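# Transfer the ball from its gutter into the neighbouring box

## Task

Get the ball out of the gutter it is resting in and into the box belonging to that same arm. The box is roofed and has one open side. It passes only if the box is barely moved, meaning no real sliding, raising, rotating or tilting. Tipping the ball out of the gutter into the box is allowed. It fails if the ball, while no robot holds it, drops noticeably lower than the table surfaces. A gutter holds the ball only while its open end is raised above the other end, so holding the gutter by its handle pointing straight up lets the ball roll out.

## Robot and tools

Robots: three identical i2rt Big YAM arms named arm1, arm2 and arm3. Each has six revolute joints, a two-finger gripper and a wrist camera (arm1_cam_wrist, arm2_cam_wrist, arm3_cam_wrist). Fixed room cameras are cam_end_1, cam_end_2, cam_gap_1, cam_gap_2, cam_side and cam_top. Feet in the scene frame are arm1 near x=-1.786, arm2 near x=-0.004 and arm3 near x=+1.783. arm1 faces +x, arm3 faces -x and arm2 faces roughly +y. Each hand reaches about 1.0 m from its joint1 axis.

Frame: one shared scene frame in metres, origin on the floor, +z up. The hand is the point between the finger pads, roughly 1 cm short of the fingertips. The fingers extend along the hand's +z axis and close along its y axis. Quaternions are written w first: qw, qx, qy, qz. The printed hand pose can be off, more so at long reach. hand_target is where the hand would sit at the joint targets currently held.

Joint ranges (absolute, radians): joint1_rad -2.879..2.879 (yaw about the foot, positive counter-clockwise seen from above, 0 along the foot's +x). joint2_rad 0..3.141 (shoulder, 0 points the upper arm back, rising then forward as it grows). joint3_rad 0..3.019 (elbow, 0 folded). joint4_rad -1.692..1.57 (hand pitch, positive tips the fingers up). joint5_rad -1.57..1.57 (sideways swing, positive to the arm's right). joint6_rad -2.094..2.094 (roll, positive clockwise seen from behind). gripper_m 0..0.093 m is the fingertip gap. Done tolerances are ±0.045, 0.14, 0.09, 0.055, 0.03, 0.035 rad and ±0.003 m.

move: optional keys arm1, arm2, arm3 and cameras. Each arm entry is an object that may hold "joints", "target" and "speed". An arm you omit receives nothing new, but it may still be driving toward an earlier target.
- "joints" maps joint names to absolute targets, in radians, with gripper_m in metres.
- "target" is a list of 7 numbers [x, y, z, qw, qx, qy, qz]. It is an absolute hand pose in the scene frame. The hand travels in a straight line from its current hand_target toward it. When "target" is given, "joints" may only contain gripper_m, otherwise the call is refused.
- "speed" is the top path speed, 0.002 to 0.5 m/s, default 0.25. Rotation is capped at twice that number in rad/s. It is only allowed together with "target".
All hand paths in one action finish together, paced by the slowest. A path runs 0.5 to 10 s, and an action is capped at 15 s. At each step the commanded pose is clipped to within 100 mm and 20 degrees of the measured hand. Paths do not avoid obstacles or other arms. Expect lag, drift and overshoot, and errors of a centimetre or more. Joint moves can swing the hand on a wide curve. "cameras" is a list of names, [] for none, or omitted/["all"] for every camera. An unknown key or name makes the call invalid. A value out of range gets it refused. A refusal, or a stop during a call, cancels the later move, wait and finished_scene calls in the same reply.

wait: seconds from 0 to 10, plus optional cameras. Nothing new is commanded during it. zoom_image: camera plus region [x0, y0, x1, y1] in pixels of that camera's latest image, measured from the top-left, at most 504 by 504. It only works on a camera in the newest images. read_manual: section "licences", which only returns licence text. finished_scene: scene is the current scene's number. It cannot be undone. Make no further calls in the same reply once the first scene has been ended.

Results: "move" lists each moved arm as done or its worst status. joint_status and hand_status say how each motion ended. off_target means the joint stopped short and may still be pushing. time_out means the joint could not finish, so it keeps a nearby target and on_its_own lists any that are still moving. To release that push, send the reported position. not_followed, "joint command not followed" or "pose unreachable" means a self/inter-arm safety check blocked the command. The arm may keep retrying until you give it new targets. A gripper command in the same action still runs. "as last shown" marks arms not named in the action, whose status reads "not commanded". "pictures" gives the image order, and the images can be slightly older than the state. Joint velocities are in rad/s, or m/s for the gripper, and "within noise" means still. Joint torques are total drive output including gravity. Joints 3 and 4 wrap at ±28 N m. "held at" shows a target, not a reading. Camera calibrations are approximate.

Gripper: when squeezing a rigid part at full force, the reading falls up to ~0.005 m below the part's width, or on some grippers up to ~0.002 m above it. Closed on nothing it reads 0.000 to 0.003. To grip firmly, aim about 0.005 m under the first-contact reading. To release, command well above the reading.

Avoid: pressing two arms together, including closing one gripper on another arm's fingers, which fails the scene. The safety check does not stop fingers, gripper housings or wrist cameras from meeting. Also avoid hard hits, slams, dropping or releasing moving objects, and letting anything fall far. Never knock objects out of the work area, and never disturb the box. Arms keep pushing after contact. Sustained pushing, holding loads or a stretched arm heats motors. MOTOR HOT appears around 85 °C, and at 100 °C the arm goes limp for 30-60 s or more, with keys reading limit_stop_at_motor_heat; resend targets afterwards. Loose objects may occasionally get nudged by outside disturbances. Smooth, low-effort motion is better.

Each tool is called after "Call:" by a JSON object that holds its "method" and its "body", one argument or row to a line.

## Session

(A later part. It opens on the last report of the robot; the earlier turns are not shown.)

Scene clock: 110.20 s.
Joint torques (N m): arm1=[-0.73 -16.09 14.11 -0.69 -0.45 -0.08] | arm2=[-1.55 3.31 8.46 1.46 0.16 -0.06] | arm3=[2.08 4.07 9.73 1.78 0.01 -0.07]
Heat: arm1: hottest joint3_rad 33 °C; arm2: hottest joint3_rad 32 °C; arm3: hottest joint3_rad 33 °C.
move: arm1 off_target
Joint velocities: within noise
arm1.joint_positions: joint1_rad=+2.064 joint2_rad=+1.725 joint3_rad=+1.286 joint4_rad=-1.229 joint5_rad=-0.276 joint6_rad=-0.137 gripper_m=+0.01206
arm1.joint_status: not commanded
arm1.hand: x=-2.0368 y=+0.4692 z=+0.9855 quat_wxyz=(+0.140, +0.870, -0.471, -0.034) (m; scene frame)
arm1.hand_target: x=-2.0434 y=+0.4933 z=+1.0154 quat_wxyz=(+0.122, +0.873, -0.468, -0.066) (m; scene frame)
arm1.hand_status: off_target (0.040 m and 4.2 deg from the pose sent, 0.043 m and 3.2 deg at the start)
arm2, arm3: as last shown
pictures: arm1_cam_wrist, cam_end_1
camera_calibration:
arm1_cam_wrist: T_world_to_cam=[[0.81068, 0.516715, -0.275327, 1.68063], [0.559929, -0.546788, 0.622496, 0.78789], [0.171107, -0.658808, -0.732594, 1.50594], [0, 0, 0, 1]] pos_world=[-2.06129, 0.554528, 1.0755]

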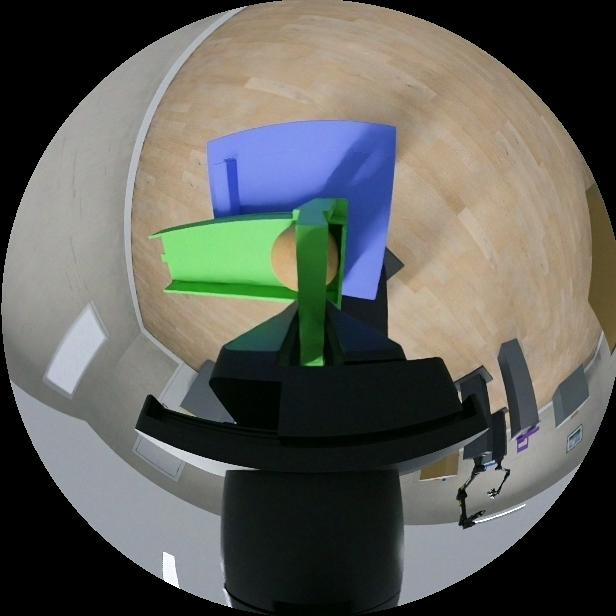

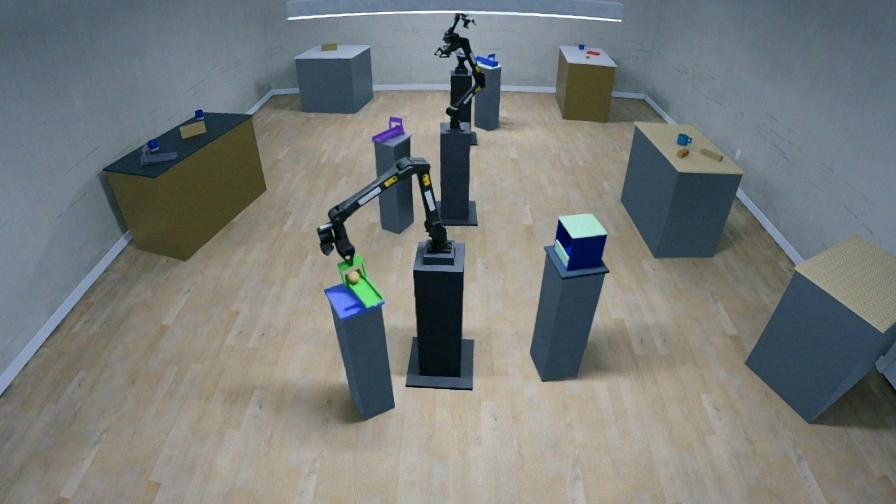

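Call:
{"method": "move", "body": {
  "arm1": {"target":[-2.03,0.475,1.12,0.1682,0.8651,-0.4639,-0.0902],"speed":0.1},
  "cameras": ["arm1_cam_wrist","cam_end_1"]
}}

Call:
{"method": "zoom_image", "body": {
  "camera": "cam_end_1",
  "region": [300, 190, 420, 310]
}}

Scene clock: 116.00 s.
Joint torques (N m): arm1=[-0.73 -14.92 14.6 -0.79 -0.55 -0.08] | arm2=[-1.55 3.37 8.46 1.47 0.16 -0.06] | arm3=[2.49 3.78 9.99 1.8 -0.03 -0.03]
Heat: arm1: hottest joint3_rad 34 °C; arm2: hottest joint3_rad 32 °C; arm3: hottest joint3_rad 33 °C.
move: arm1 off_target
Joint velocities: within noise
arm1.joint_positions: joint1_rad=+2.018 joint2_rad=+1.610 joint3_rad=+1.413 joint4_rad=-1.498 joint5_rad=-0.376 joint6_rad=-0.193 gripper_m=+0.01205
arm1.joint_status: not commanded
arm1.hand: x=-2.0268 y=+0.4564 z=+1.0919 quat_wxyz=(+0.184, +0.863, -0.467, -0.062) (m; scene frame)
arm1.hand_target: x=-2.0293 y=+0.4734 z=+1.1200 quat_wxyz=(+0.168, +0.865, -0.464, -0.090) (m; scene frame)
arm1.hand_status: off_target (0.034 m and 3.8 deg from the pose sent, 0.135 m and 7.3 deg at the start)
arm2, arm3: as last shown
pictures: arm1_cam_wrist, cam_end_1
camera_calibration:
arm1_cam_wrist: T_world_to_cam=[[0.783752, 0.495155, -0.374906, 1.7724], [0.612788, -0.518239, 0.59659, 0.83158], [0.101114, -0.697316, -0.709596, 1.42436], [0, 0, 0, 1]] pos_world=[-2.04273, 0.54657, 1.17909]

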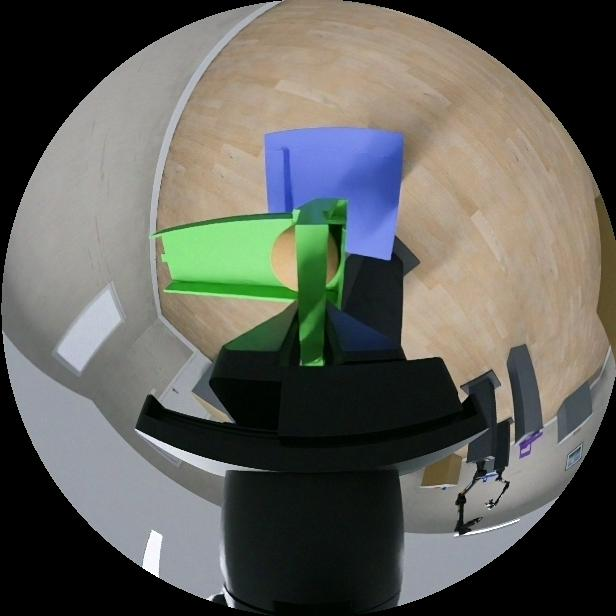

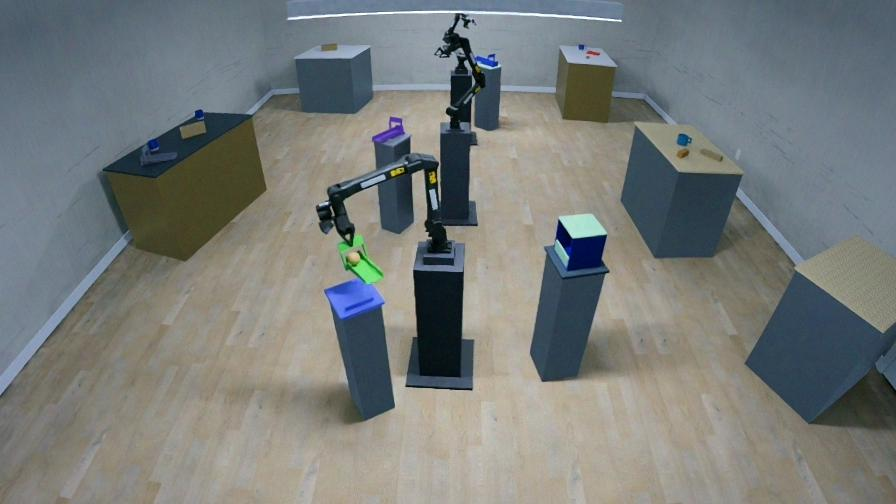

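Scaled by 4.200 from the camera's 896x504 image, which has a finer 1280x720 frame.

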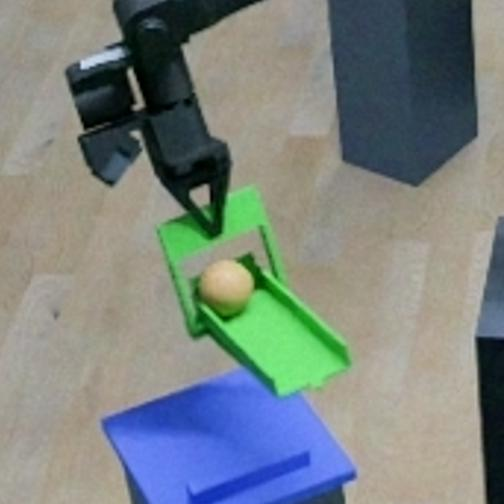

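Call:
{"method": "move", "body": {
  "arm1": {"target":[-1.677,0.505,1.17,-0.1025,-0.5274,0.8279,0.1609],"speed":0.15},
  "cameras": ["arm1_cam_wrist"]
}}

Call:
{"method": "move", "body": {
  "arm1": {"target":[-1.417,0.289,1.17,-0.0116,-0.0599,0.9797,0.1904],"speed":0.15},
  "cameras": ["arm1_cam_wrist","cam_end_1"]
}}

Scene clock: 152.43 s.
Joint torques (N m): arm1=[-0.32 -11.22 15.65 -0.55 -0.52 0.09] | arm2=[-1.55 3.25 8.46 1.47 0.16 -0.06] | arm3=[2.37 3.37 9.91 1.84 0.01 0]
Heat: arm1: hottest joint3_rad 39 °C; arm2: hottest joint3_rad 32 °C; arm3: hottest joint3_rad 33 °C.
move: arm1 off_target
Joint velocities: within noise
arm1.joint_positions: joint1_rad=+1.208 joint2_rad=+1.473 joint3_rad=+1.389 joint4_rad=-1.522 joint5_rad=-0.390 joint6_rad=+0.026 gripper_m=+0.01203
arm1.joint_status: not commanded
arm1.hand: x=-1.6851 y=+0.4871 z=+1.1459 quat_wxyz=(+0.120, +0.530, -0.827, -0.144) (m; scene frame)
arm1.hand_target: x=-1.6775 y=+0.5033 z=+1.1699 quat_wxyz=(+0.102, +0.527, -0.828, -0.161) (m; scene frame)
arm1.hand_status: off_target (0.031 m and 2.8 deg from the pose sent, 0.362 m and 59.0 deg at the start)
arm2, arm3: as last shown
pictures: arm1_cam_wrist
camera_calibration:
arm1_cam_wrist: T_world_to_cam=[[0.841596, -0.398213, -0.364887, 2.03078], [-0.126282, -0.801934, 0.583914, -0.486819], [-0.525137, -0.445341, -0.725191, 0.289502], [0, 0, 0, 1]] pos_world=[-1.61854, 0.547214, 1.23521]

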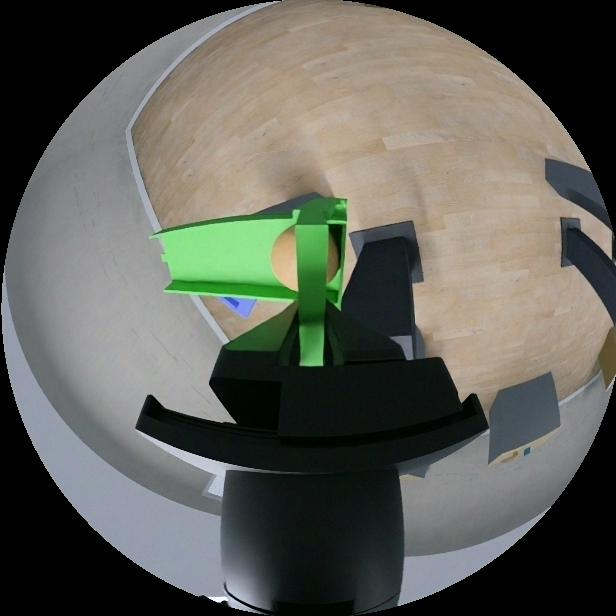

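Scene clock: 156.40 s.
Joint torques (N m): arm1=[-0.44 -10.29 12.6 0.61 -0.32 0.1] | arm2=[-1.55 3.37 8.46 1.46 0.16 -0.06] | arm3=[1.73 3.72 9.95 1.76 -0.02 -0.07]
Heat: arm1: hottest joint3_rad 39 °C; arm2: hottest joint3_rad 32 °C; arm3: hottest joint3_rad 33 °C.
move: arm1 off_target
Joint velocities: within noise
arm1.joint_positions: joint1_rad=+0.424 joint2_rad=+1.390 joint3_rad=+1.327 joint4_rad=-1.453 joint5_rad=-0.379 joint6_rad=+0.269 gripper_m=+0.01202
arm1.joint_status: not commanded
arm1.hand: x=-1.4298 y=+0.2861 z=+1.1590 quat_wxyz=(+0.029, +0.064, -0.981, -0.183) (m; scene frame)
arm1.hand_target: x=-1.4175 y=+0.2887 z=+1.1701 quat_wxyz=(+0.012, +0.060, -0.980, -0.190) (m; scene frame)
arm1.hand_status: off_target (0.017 m and 2.3 deg from the pose sent, 0.334 m and 58.8 deg at the start)
arm2, arm3: as last shown
pictures: arm1_cam_wrist, cam_end_1
camera_calibration:
arm1_cam_wrist: T_world_to_cam=[[0.1148, -0.925156, -0.361811, 0.848734], [-0.753728, -0.318369, 0.574922, -1.64857], [-0.647082, 0.206706, -0.733865, -0.00729302], [0, 0, 0, 1]] pos_world=[-1.34473, 0.261866, 1.24953]

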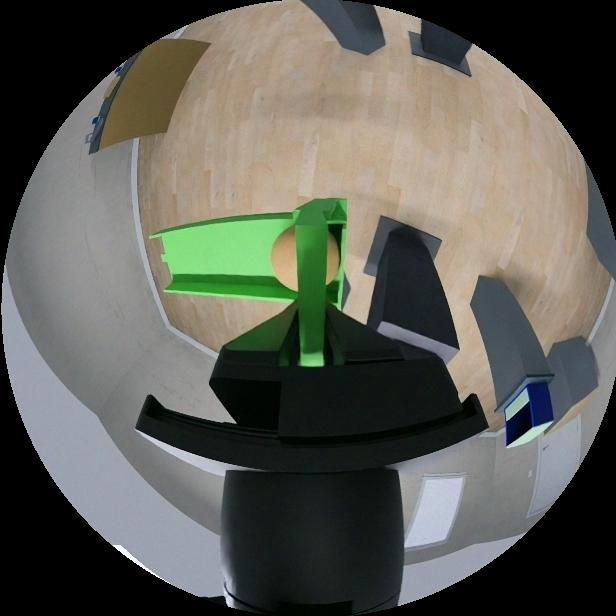

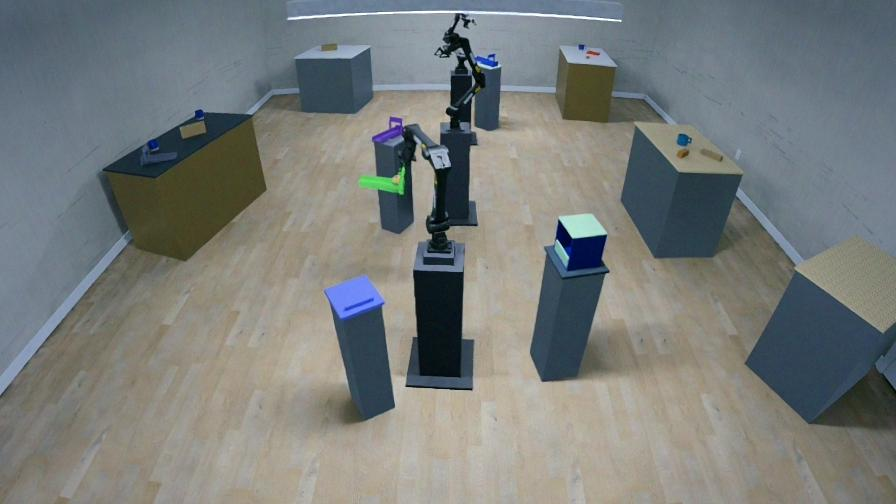

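Call:
{"method": "zoom_image", "body": {
  "camera": "cam_end_1",
  "region": [330, 110, 470, 230]
}}

Call:
{"method": "move", "body": {
  "arm1": {"target":[-1.378,-0.034,1.17,0.0836,0.4303,0.8823,0.1715],"speed":0.15},
  "cameras": ["arm1_cam_wrist"]
}}

Call:
{"method": "move", "body": {
  "arm1": {"target":[-1.586,-0.278,1.17,0.1563,0.8041,0.5630,0.1094],"speed":0.15},
  "cameras": ["arm1_cam_wrist","cam_end_1"]
}}

Scaled by 3.600 from the camera's 896x504 image, which has a finer 1280x720 frame.

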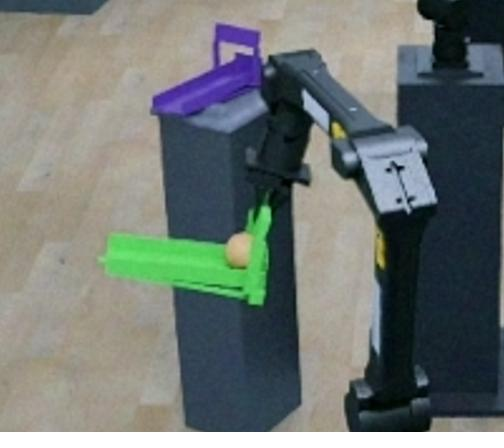

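Scene clock: 164.30 s.
Joint torques (N m): arm1=[-0.32 -9.35 12.74 0.9 -0.25 0.05] | arm2=[-1.55 3.31 8.47 1.46 0.16 -0.06] | arm3=[1.79 3.31 9.69 2.02 -0.04 0.02]
Heat: arm1: hottest joint3_rad 38 °C; arm2: hottest joint3_rad 32 °C; arm3: hottest joint3_rad 33 °C.
move: arm1 off_target
Joint velocities: arm1=[within noise] | arm2=[within noise] | arm3=[0.005 -0.015 0.012 0.007 -0.007 -0.168 0]
arm1.joint_positions: joint1_rad=-0.338 joint2_rad=+1.318 joint3_rad=+1.249 joint4_rad=-1.359 joint5_rad=-0.330 joint6_rad=+0.550 gripper_m=+0.01201
arm1.joint_status: not commanded
arm1.hand: x=-1.3895 y=-0.0267 z=+1.1575 quat_wxyz=(-0.063, -0.427, -0.886, -0.169) (m; scene frame)
arm1.hand_target: x=-1.3787 y=-0.0339 z=+1.1700 quat_wxyz=(-0.083, -0.430, -0.882, -0.172) (m; scene frame)
arm1.hand_status: off_target (0.019 m and 2.5 deg from the pose sent, 0.324 m and 59.9 deg at the start)
arm2, arm3: as last shown
pictures: arm1_cam_wrist
camera_calibration:
arm1_cam_wrist: T_world_to_cam=[[-0.735934, -0.578492, -0.351777, -0.630378], [-0.657204, 0.485483, 0.576532, -1.56315], [-0.162738, 0.65548, -0.737471, 0.771377], [0, 0, 0, 1]] pos_world=[-1.36569, -0.111409, 1.24832]

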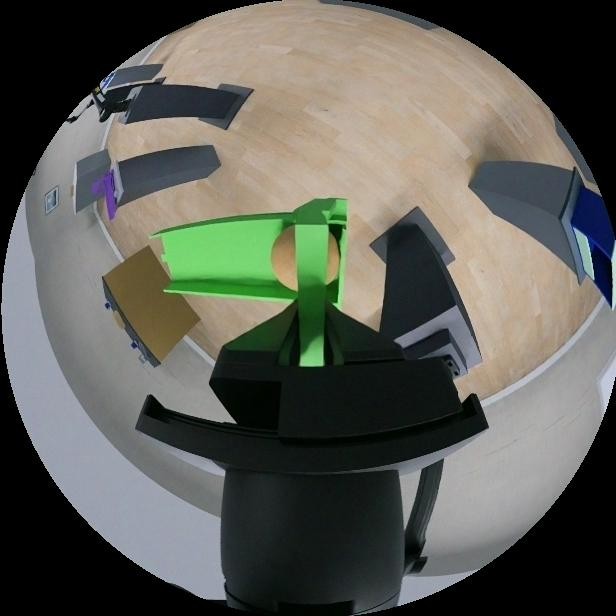

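Scene clock: 168.23 s.
Joint torques (N m): arm1=[-0.21 -8.18 12.31 1.1 -0.15 0.11] | arm2=[-1.61 3.37 8.46 1.46 0.16 -0.06] | arm3=[2.32 3.49 9.76 1.81 -0.06 -0.07]
Heat: arm1: hottest joint3_rad 38 °C; arm2: hottest joint3_rad 32 °C; arm3: hottest joint3_rad 33 °C.
move: arm1 off_target
Joint velocities: within noise
arm1.joint_positions: joint1_rad=-1.110 joint2_rad=+1.219 joint3_rad=+1.168 joint4_rad=-1.299 joint5_rad=-0.264 joint6_rad=+0.791 gripper_m=+0.01199
arm1.joint_status: not commanded
arm1.hand: x=-1.5882 y=-0.2661 z=+1.1591 quat_wxyz=(-0.137, -0.803, -0.570, -0.112) (m; scene frame)
arm1.hand_target: x=-1.5862 y=-0.2776 z=+1.1700 quat_wxyz=(-0.156, -0.804, -0.563, -0.110) (m; scene frame)
arm1.hand_status: off_target (0.016 m and 2.4 deg from the pose sent, 0.319 m and 59.0 deg at the start)
arm2.joint_positions: joint1_rad=+0.722 joint2_rad=+0.522 joint3_rad=+1.572 joint4_rad=-1.464 joint5_rad=+0.274 joint6_rad=+0.140 gripper_m=+0.09396
arm2.joint_status: not commanded
arm2.hand: x=-0.0720 y=+0.1446 z=+1.4748 quat_wxyz=(-0.291, +0.705, -0.446, -0.468) (m; scene frame)
arm2.hand_target: x=-0.0700 y=+0.1423 z=+1.4837 quat_wxyz=(-0.294, +0.698, -0.445, -0.478) (m; scene frame)
arm2.hand_status: not commanded
arm3.joint_positions: joint1_rad=+0.508 joint2_rad=+0.435 joint3_rad=+1.330 joint4_rad=-1.412 joint5_rad=-0.202 joint6_rad=+0.274 gripper_m=+0.09396
arm3.joint_status: not commanded
arm3.hand: x=+1.6666 y=-0.1568 z=+1.4337 quat_wxyz=(-0.275, -0.846, -0.166, +0.426) (m; scene frame)
arm3.hand_target: x=+1.6692 y=-0.1553 z=+1.4446 quat_wxyz=(-0.279, -0.839, -0.166, +0.436) (m; scene frame)
arm3.hand_status: not commanded
pictures: arm1_cam_wrist, cam_end_1
camera_calibration:
arm1_cam_wrist: T_world_to_cam=[[-0.883464, 0.314348, -0.347385, -0.91625], [0.0668422, 0.818474, 0.570643, -0.333128], [0.463706, 0.480922, -0.744104, 1.85327], [0, 0, 0, 1]] pos_world=[-1.64658, -0.330602, 1.25083]

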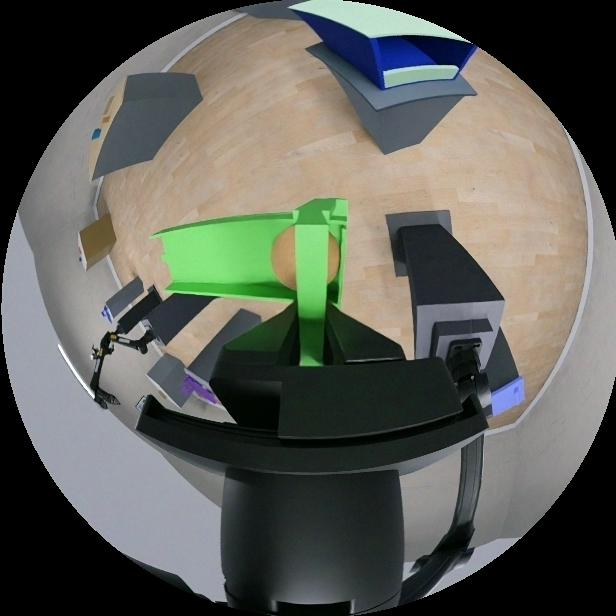

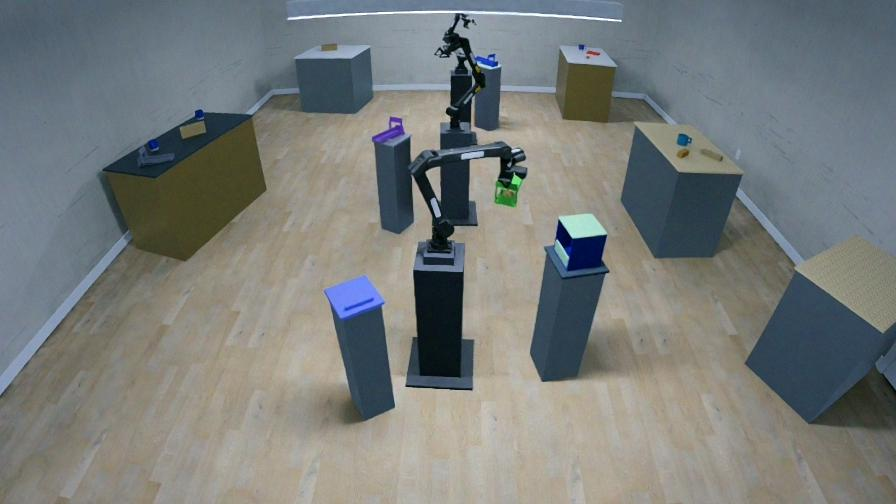

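Call:
{"method": "zoom_image", "body": {
  "camera": "arm1_cam_wrist",
  "region": [280, 0, 490, 160]
}}

Scaled by 2.400 from the camera's 616x616 image, which has a finer 880x880 frame.

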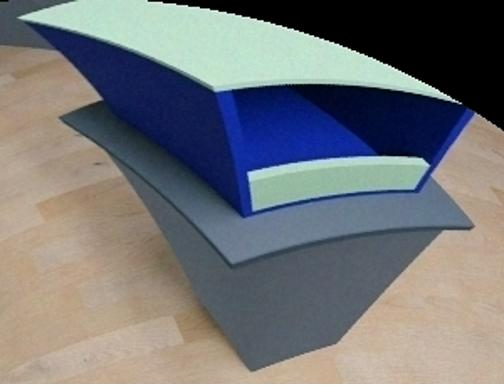

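Call:
{"method": "move", "body": {
  "arm1": {"target": [-1.8585, -0.2025, 1.17, 0.1898, 0.9767, 0.0984, 0.0191], "speed": 0.15},
  "cameras": ["arm1_cam_wrist", "cam_end_1", "cam_top"]
}}

Scene clock: 203.37 s.
Joint torques (N m): arm1=[-0.26 -4.13 9.94 0.27 -0.09 0.08] | arm2=[-1.61 3.31 8.46 1.46 0.16 -0.06] | arm3=[1.96 4.25 10.02 1.84 -0.06 -0.03]
Heat: arm1: hottest joint3_rad 37 °C; arm2: hottest joint3_rad 32 °C; arm3: hottest joint3_rad 33 °C.
move: arm1 done
Joint velocities: within noise
arm1.joint_positions: joint1_rad=-1.886 joint2_rad=+0.862 joint3_rad=+0.962 joint4_rad=-1.347 joint5_rad=-0.186 joint6_rad=+1.030 gripper_m=+0.01198
arm1.joint_status: not commanded
arm1.hand: x=-1.8579 y=-0.2082 z=+1.1699 quat_wxyz=(-0.189, -0.976, -0.107, -0.019) (m; scene frame)
arm1.hand_target: x=-1.8585 y=-0.2026 z=+1.1700 quat_wxyz=(-0.190, -0.977, -0.098, -0.019) (m; scene frame)
arm1.hand_status: done (0.006 m and 1.0 deg from the pose sent, 0.278 m and 59.5 deg at the start)
arm2, arm3: as last shown
pictures: arm1_cam_wrist, cam_end_1, cam_top
camera_calibration:
arm1_cam_wrist: T_world_to_cam=[[-0.200518, 0.90613, -0.372453, 0.252366], [0.744767, 0.387982, 0.542948, 0.833689], [0.636486, -0.16852, -0.752653, 2.15444], [0, 0, 0, 1]] pos_world=[-1.94157, -0.189066, 1.26289]

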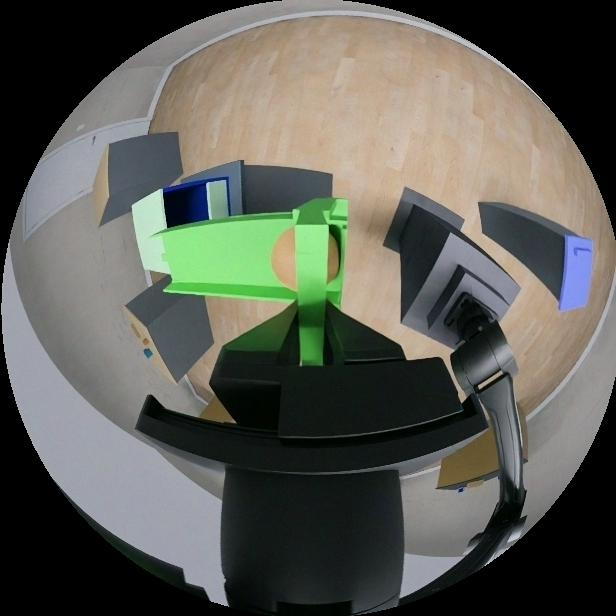

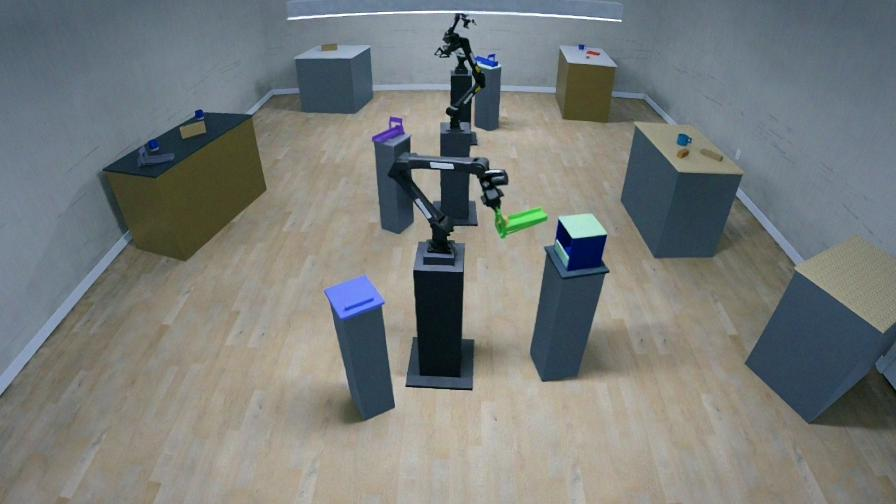

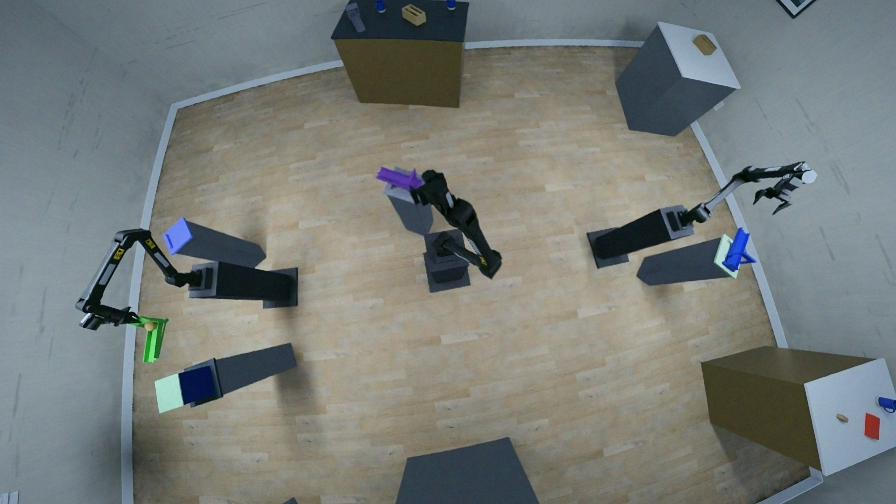

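Call:
{"method": "zoom_image", "body": {
  "camera": "cam_end_1",
  "region": [480, 160, 660, 290]
}}

Call:
{"method": "zoom_image", "body": {
  "camera": "arm1_cam_wrist",
  "region": [110, 140, 350, 320]
}}

Call:
{"method": "zoom_image", "body": {
  "camera": "cam_top",
  "region": [70, 290, 310, 430]
}}

Scaled by 2.800 from the camera's 896x504 image, which has a finer 1280x720 frame.

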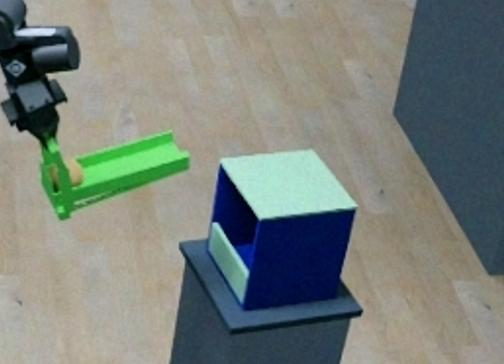

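Scaled by 2.100 from the camera's 616x616 image, which has a finer 880x880 frame.

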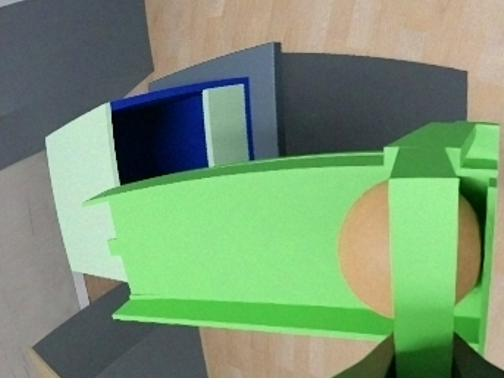

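Scaled by 2.100 from the camera's 896x504 image, which has a finer 1280x720 frame.

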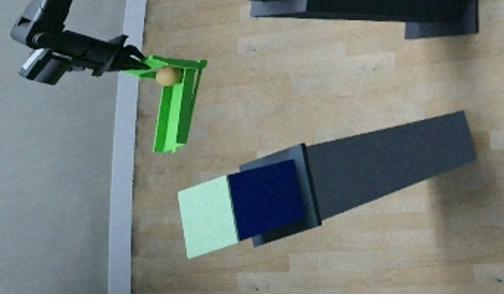

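Call:
{"method": "move", "body": {
  "arm1": {"target": [-1.8834, -0.2, 1.075, 0.1726, 0.979, 0.1072, 0.0189], "speed": 0.08},
  "cameras": ["arm1_cam_wrist", "cam_end_1"]
}}

Call:
{"method": "zoom_image", "body": {
  "camera": "cam_end_1",
  "region": [480, 160, 660, 290]
}}

Call:
{"method": "zoom_image", "body": {
  "camera": "arm1_cam_wrist",
  "region": [110, 140, 350, 320]
}}

Scene clock: 248.50 s.
Joint torques (N m): arm1=[-0.62 -3.43 10.04 1.18 -0.3 -0.07] | arm2=[-1.55 3.31 8.44 1.47 0.16 -0.06] | arm3=[1.73 3.43 9.74 1.8 -0.04 -0.07]
Heat: arm1: hottest joint3_rad 36 °C; arm2: hottest joint3_rad 32 °C; arm3: hottest joint3_rad 33 °C.
move: arm1 done
Joint velocities: within noise
arm1.joint_positions: joint1_rad=-1.980 joint2_rad=+0.902 joint3_rad=+0.747 joint4_rad=-1.157 joint5_rad=-0.194 joint6_rad=+0.929 gripper_m=+0.01198
arm1.joint_status: not commanded
arm1.hand: x=-1.8794 y=-0.1978 z=+1.0756 quat_wxyz=(-0.164, -0.980, -0.108, -0.022) (m; scene frame)
arm1.hand_target: x=-1.8834 y=-0.1999 z=+1.0751 quat_wxyz=(-0.172, -0.979, -0.107, -0.019) (m; scene frame)
arm1.hand_status: done (0.005 m and 1.0 deg from the pose sent, 0.099 m and 1.9 deg at the start)
arm2, arm3: as last shown
pictures: arm1_cam_wrist, cam_end_1
camera_calibration:
arm1_cam_wrist: T_world_to_cam=[[-0.204186, 0.922946, -0.326311, 0.150255], [0.743834, 0.362978, 0.561211, 0.870465], [0.636411, -0.12813, -0.760634, 2.11525], [0, 0, 0, 1]] pos_world=[-1.96297, -0.18361, 1.16944]

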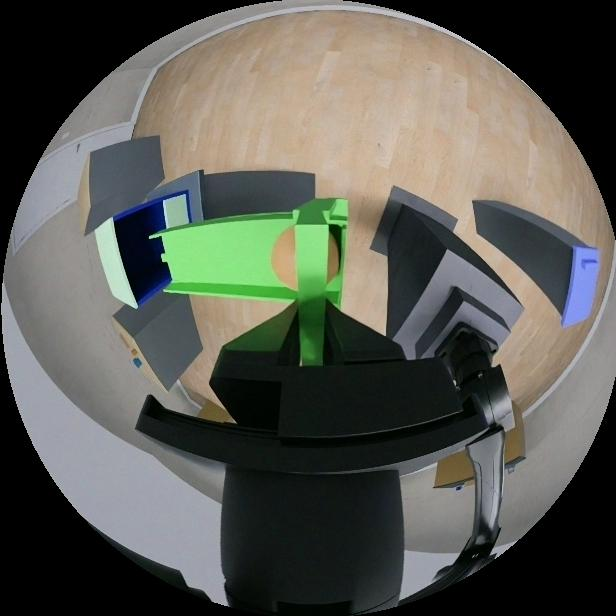

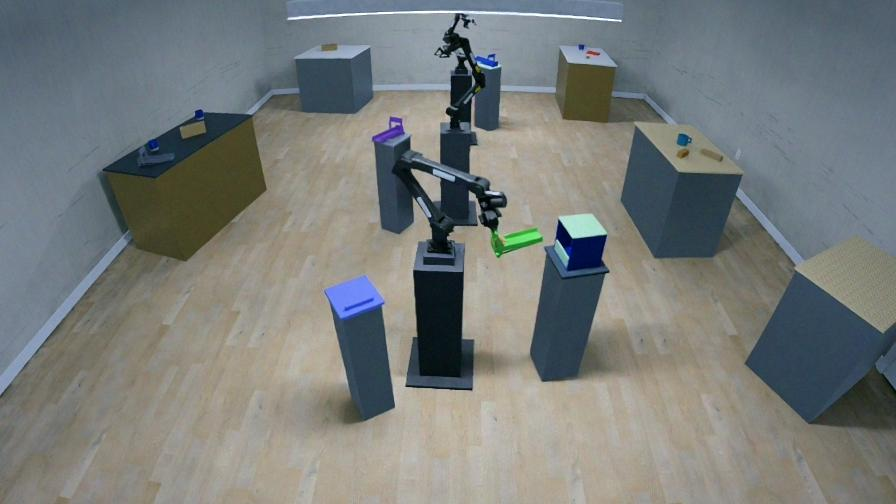

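Scaled by 2.800 from the camera's 896x504 image, which has a finer 1280x720 frame.

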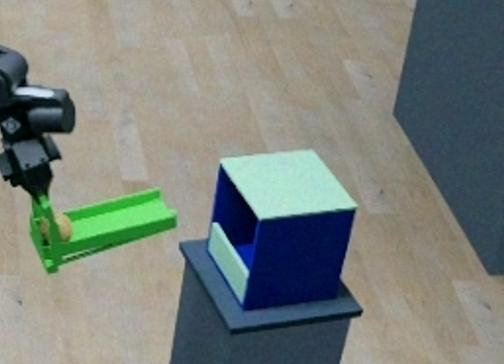

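Scaled by 2.100 from the camera's 616x616 image, which has a finer 880x880 frame.

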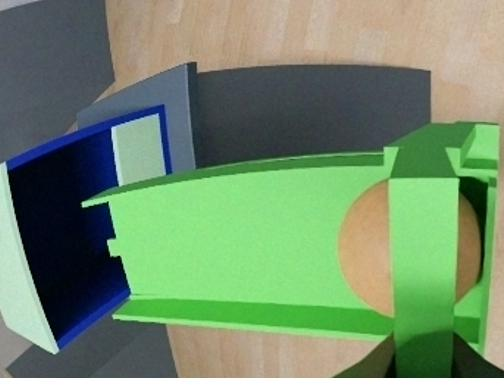

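Call:
{"method": "zoom_image", "body": {
  "camera": "cam_end_1",
  "region": [485, 215, 615, 275]
}}

Scaled by 3.877 from the camera's 896x504 image, which has a finer 1280x720 frame.

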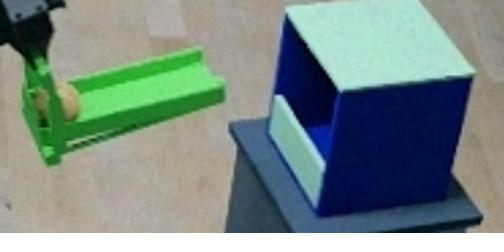

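Call:
{"method": "move", "body": {
  "arm1": {"target": [-1.8698, -0.2472, 1.035, 0.1727, 0.9799, 0.0987, 0.0174], "speed": 0.06},
  "cameras": ["arm1_cam_wrist", "cam_end_1"]
}}

Call:
{"method": "zoom_image", "body": {
  "camera": "cam_end_1",
  "region": [485, 195, 615, 275]
}}

Call:
{"method": "zoom_image", "body": {
  "camera": "arm1_cam_wrist",
  "region": [60, 150, 260, 330]
}}

Scene clock: 278.60 s.
Joint torques (N m): arm1=[1.38 -5.19 9.52 1.26 0.01 0.09] | arm2=[-1.61 3.31 8.46 1.46 0.16 -0.06] | arm3=[2.32 3.08 10 1.78 -0.07 -0.07]
Heat: arm1: hottest joint3_rad 35 °C; arm2: hottest joint3_rad 32 °C; arm3: hottest joint3_rad 33 °C.
move: arm1 done
Joint velocities: within noise
arm1.joint_positions: joint1_rad=-1.886 joint2_rad=+1.050 joint3_rad=+0.724 joint4_rad=-0.960 joint5_rad=-0.164 joint6_rad=+1.045 gripper_m=+0.01198
arm1.joint_status: not commanded
arm1.hand: x=-1.8728 y=-0.2437 z=+1.0365 quat_wxyz=(-0.167, -0.981, -0.097, -0.019) (m; scene frame)
arm1.hand_target: x=-1.8698 y=-0.2471 z=+1.0351 quat_wxyz=(-0.173, -0.980, -0.099, -0.018) (m; scene frame)
arm1.hand_status: done (0.005 m and 0.7 deg from the pose sent, 0.065 m and 1.5 deg at the start)
arm2, arm3: as last shown
pictures: arm1_cam_wrist, cam_end_1
camera_calibration:
arm1_cam_wrist: T_world_to_cam=[[-0.183239, 0.925755, -0.330758, 0.225825], [0.752173, 0.348663, 0.559168, 0.918487], [0.632976, -0.146326, -0.760217, 2.06407], [0, 0, 0, 1]] pos_world=[-1.95599, -0.227275, 1.13025]

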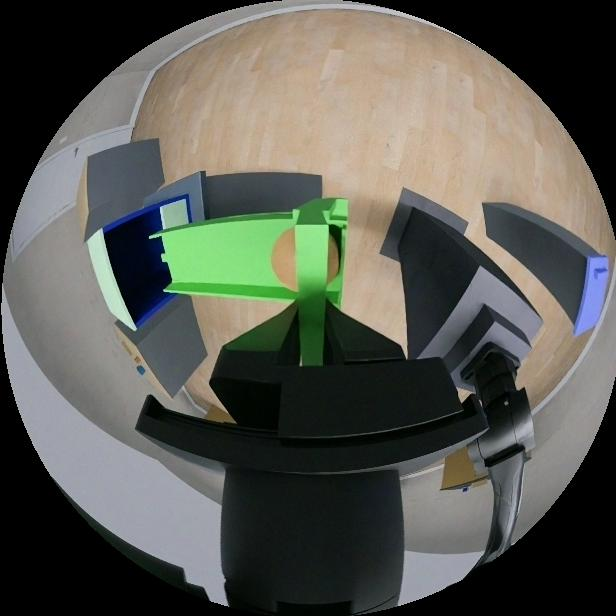

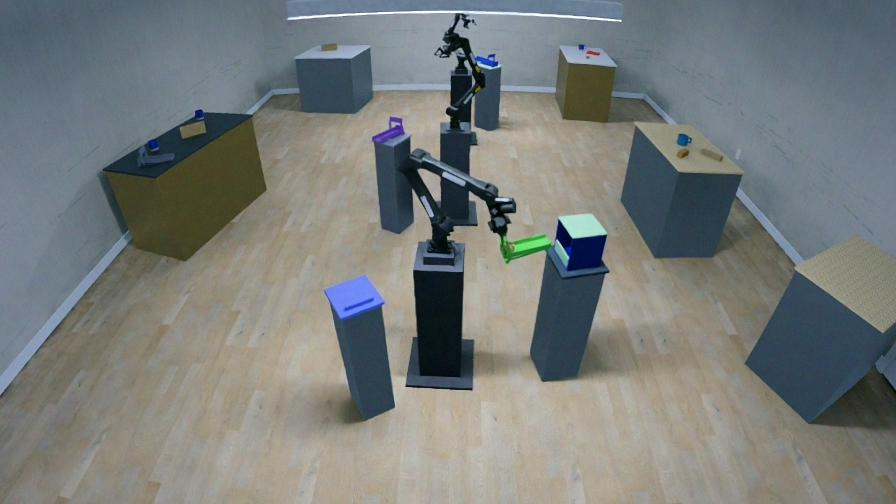

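Scaled by 3.877 from the camera's 896x504 image, which has a finer 1280x720 frame.

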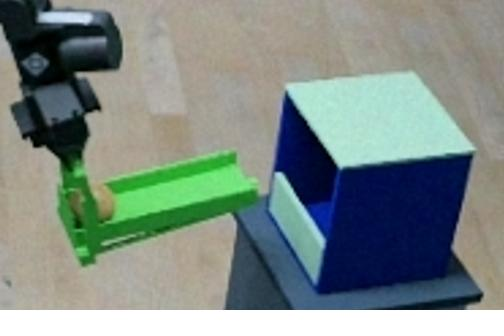

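Scaled by 2.520 from the camera's 616x616 image, which has a finer 880x880 frame.

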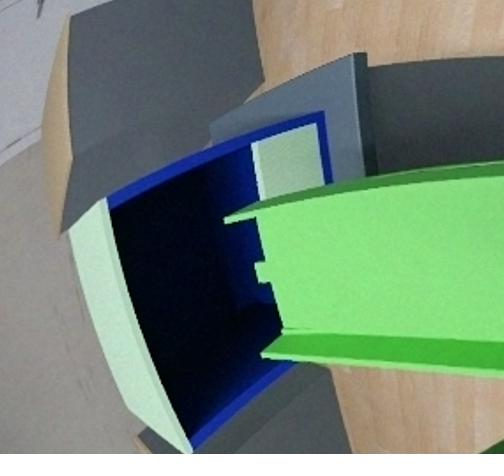

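Call:
{"method": "move", "body": {
  "arm1": {"target": [-1.8515, -0.323, 1.026, 0.1727, 0.9799, 0.0987, 0.0174], "speed": 0.05},
  "cameras": ["arm1_cam_wrist", "cam_end_1"]
}}

Call:
{"method": "zoom_image", "body": {
  "camera": "cam_end_1",
  "region": [485, 195, 615, 275]
}}

Call:
{"method": "zoom_image", "body": {
  "camera": "arm1_cam_wrist",
  "region": [60, 150, 260, 350]
}}

Scene clock: 296.40 s.
Joint torques (N m): arm1=[1.38 -7.12 14.89 1.09 0.06 0.09] | arm2=[-1.61 3.31 8.46 1.46 0.16 -0.06] | arm3=[2.08 3.02 9.89 1.91 -0.05 0.01]
Heat: arm1: hottest joint3_rad 35 °C; arm2: hottest joint3_rad 32 °C; arm3: hottest joint3_rad 33 °C.
move: arm1 off_target
Joint velocities: within noise
arm1.joint_positions: joint1_rad=-1.763 joint2_rad=+1.245 joint3_rad=+0.770 joint4_rad=-0.862 joint5_rad=-0.128 joint6_rad=+1.164 gripper_m=+0.01199
arm1.joint_status: not commanded
arm1.hand: x=-1.8481 y=-0.2881 z=+0.9986 quat_wxyz=(-0.134, -0.986, -0.095, -0.030) (m; scene frame)
arm1.hand_target: x=-1.8509 y=-0.3203 z=+1.0272 quat_wxyz=(-0.173, -0.980, -0.099, -0.018) (m; scene frame)
arm1.hand_status: off_target (0.044 m and 4.7 deg from the pose sent, 0.083 m and 0.7 deg at the start)
arm2, arm3: as last shown
pictures: arm1_cam_wrist, cam_end_1
camera_calibration:
arm1_cam_wrist: T_world_to_cam=[[-0.179295, 0.945966, -0.270187, 0.211512], [0.743228, 0.310181, 0.592789, 0.875374], [0.644566, -0.0945271, -0.758683, 2.04792], [0, 0, 0, 1]] pos_world=[-1.9327, -0.278023, 1.09196]

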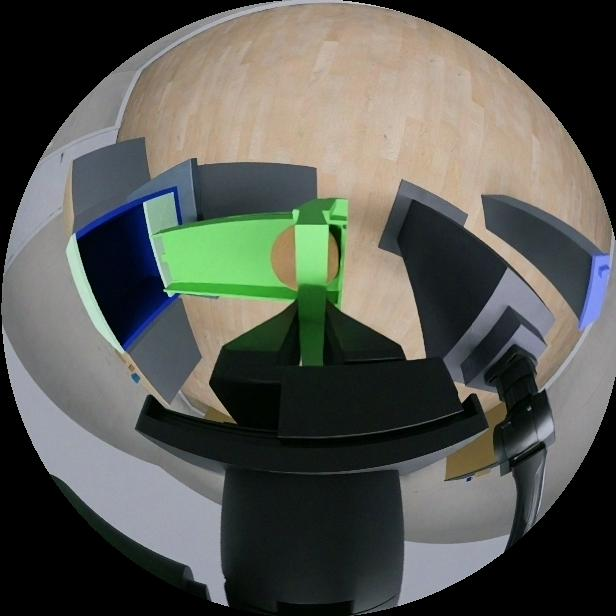

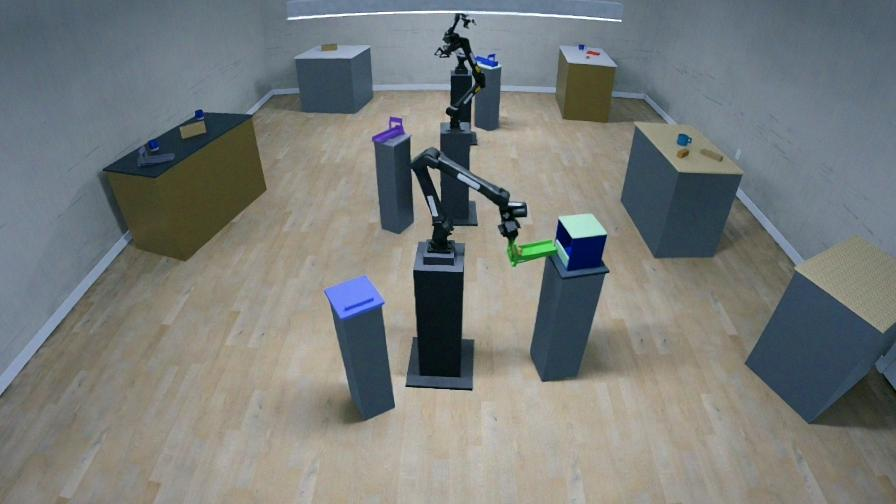

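Scaled by 3.877 from the camera's 896x504 image, which has a finer 1280x720 frame.

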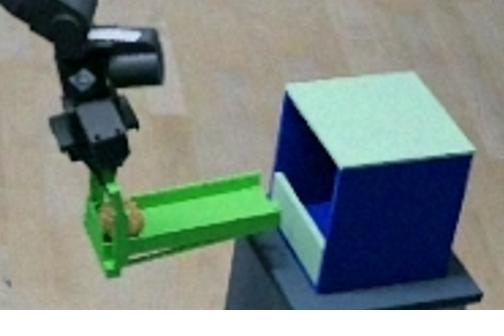

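Scaled by 2.520 from the camera's 616x616 image, which has a finer 880x880 frame.

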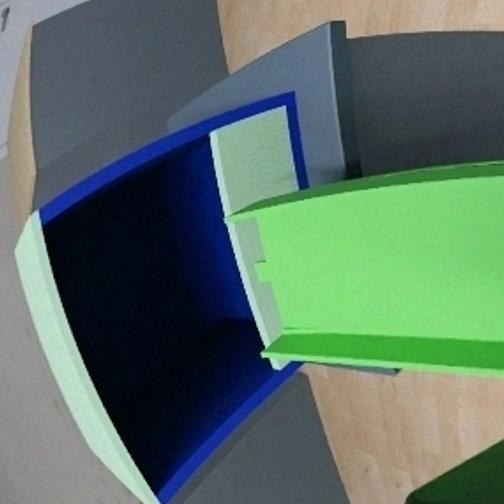

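Call:
{"method": "move", "body": {
  "arm1": {"target": [-1.859, -0.268, 1.05, 0.1727, 0.9799, 0.0987, 0.0174], "speed": 0.1},
  "cameras": ["arm1_cam_wrist", "cam_end_1"]
}}

Call:
{"method": "zoom_image", "body": {
  "camera": "cam_end_1",
  "region": [485, 195, 615, 275]
}}

Scene clock: 302.23 s.
Joint torques (N m): arm1=[-0.44 -6.36 10.74 0.23 -0.22 -0.08] | arm2=[-1.55 3.37 8.46 1.46 0.16 -0.06] | arm3=[1.96 3.72 10.07 1.94 -0.1 -0.03]
Heat: arm1: hottest joint3_rad 35 °C; arm2: hottest joint3_rad 32 °C; arm3: hottest joint3_rad 33 °C.
move: arm1 done
Joint velocities: within noise
arm1.joint_positions: joint1_rad=-1.802 joint2_rad=+1.092 joint3_rad=+0.770 joint4_rad=-0.952 joint5_rad=-0.138 joint6_rad=+1.122 gripper_m=+0.01198
arm1.joint_status: not commanded
arm1.hand: x=-1.8556 y=-0.2667 z=+1.0436 quat_wxyz=(-0.167, -0.981, -0.099, -0.018) (m; scene frame)
arm1.hand_target: x=-1.8590 y=-0.2680 z=+1.0500 quat_wxyz=(-0.173, -0.980, -0.099, -0.017) (m; scene frame)
arm1.hand_status: done (0.007 m and 0.7 deg from the pose sent, 0.056 m and 4.7 deg at the start)
arm2, arm3: as last shown
pictures: arm1_cam_wrist, cam_end_1
camera_calibration:
arm1_cam_wrist: T_world_to_cam=[[-0.187095, 0.925311, -0.329842, 0.244316], [0.752671, 0.350797, 0.557161, 0.913128], [0.631255, -0.14402, -0.762087, 2.05466], [0, 0, 0, 1]] pos_world=[-1.93859, -0.250479, 1.13765]

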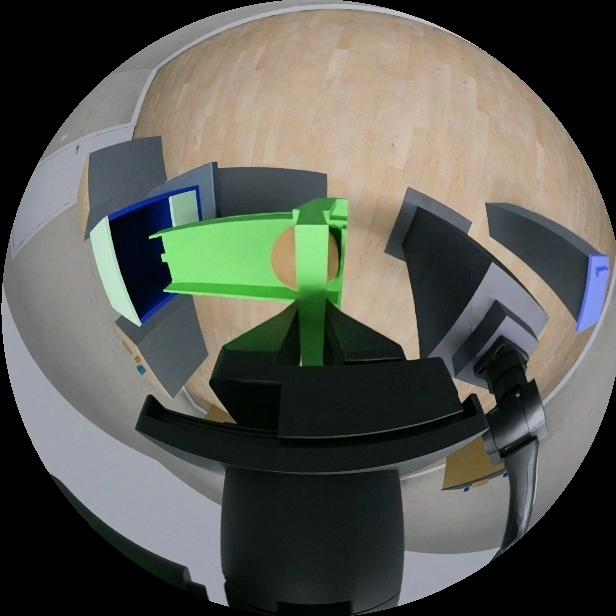

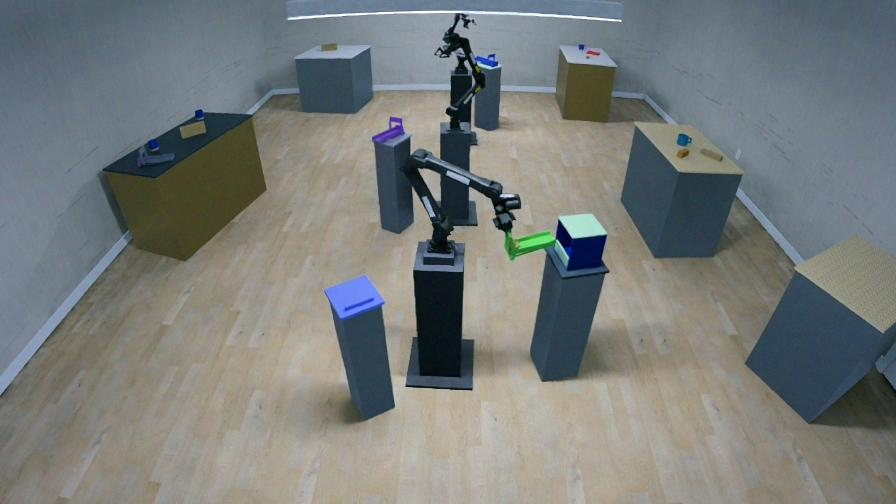

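Scaled by 3.877 from the camera's 896x504 image, which has a finer 1280x720 frame.

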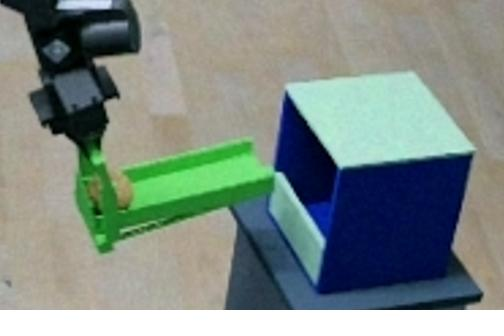

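Call:
{"method": "move", "body": {
  "arm1": {"target": [-1.855, -0.295, 1.048, 0.1984, 0.975, 0.0982, 0.02], "speed": 0.04},
  "cameras": []
}}

Scene clock: 323.20 s.
Joint torques (N m): arm1=[1.14 -6.01 11.93 1.33 -0.24 0.09] | arm2=[-1.61 3.31 8.44 1.46 0.16 -0.06] | arm3=[2.2 4.31 9.84 1.94 -0.07 -0.03]
Heat: arm1: hottest joint3_rad 35 °C; arm2: hottest joint3_rad 32 °C; arm3: hottest joint3_rad 33 °C.
move: arm1 off_target
Joint velocities: within noise
arm1.joint_positions: joint1_rad=-1.802 joint2_rad=+1.126 joint3_rad=+0.770 joint4_rad=-0.897 joint5_rad=-0.154 joint6_rad=+1.132 gripper_m=+0.01198
arm1.joint_status: not commanded
arm1.hand: x=-1.8564 y=-0.2801 z=+1.0368 quat_wxyz=(-0.179, -0.979, -0.096, -0.023) (m; scene frame)
arm1.hand_target: x=-1.8549 y=-0.2944 z=+1.0484 quat_wxyz=(-0.199, -0.975, -0.098, -0.020) (m; scene frame)
arm1.hand_status: off_target (0.019 m and 2.4 deg from the pose sent, 0.029 m and 3.7 deg at the start)
arm2, arm3: as last shown
pictures: none
No camera images: "cameras" was empty.

Call:
{"method": "move", "body": {
  "arm1": {"joints": {"joint3_rad": 0.84}},
  "cameras": []
}}

Scene clock: 328.67 s.
Joint torques (N m): arm1=[1.26 -6.01 15.46 1.32 -0.24 0.1] | arm2=[-1.55 3.31 8.46 1.47 0.16 -0.06] | arm3=[1.44 3.84 9.85 1.91 -0.03 -0.02]
Heat: arm1: hottest joint3_rad 35 °C; arm2: hottest joint3_rad 32 °C; arm3: hottest joint3_rad 33 °C.
move: arm1 done
Joint velocities: within noise
arm1.joint_positions: joint1_rad=-1.802 joint2_rad=+1.126 joint3_rad=+0.770 joint4_rad=-0.897 joint5_rad=-0.154 joint6_rad=+1.132 gripper_m=+0.01198
arm1.joint_status: all done
arm1.hand: x=-1.8563 y=-0.2801 z=+1.0368 quat_wxyz=(-0.179, -0.979, -0.096, -0.023) (m; scene frame)
arm1.hand_target: x=-1.8591 y=-0.3094 z=+1.0690 quat_wxyz=(-0.219, -0.970, -0.100, -0.012) (m; scene frame)
arm1.hand_status: not commanded
arm2, arm3: as last shown
pictures: none
No camera images: "cameras" was empty.


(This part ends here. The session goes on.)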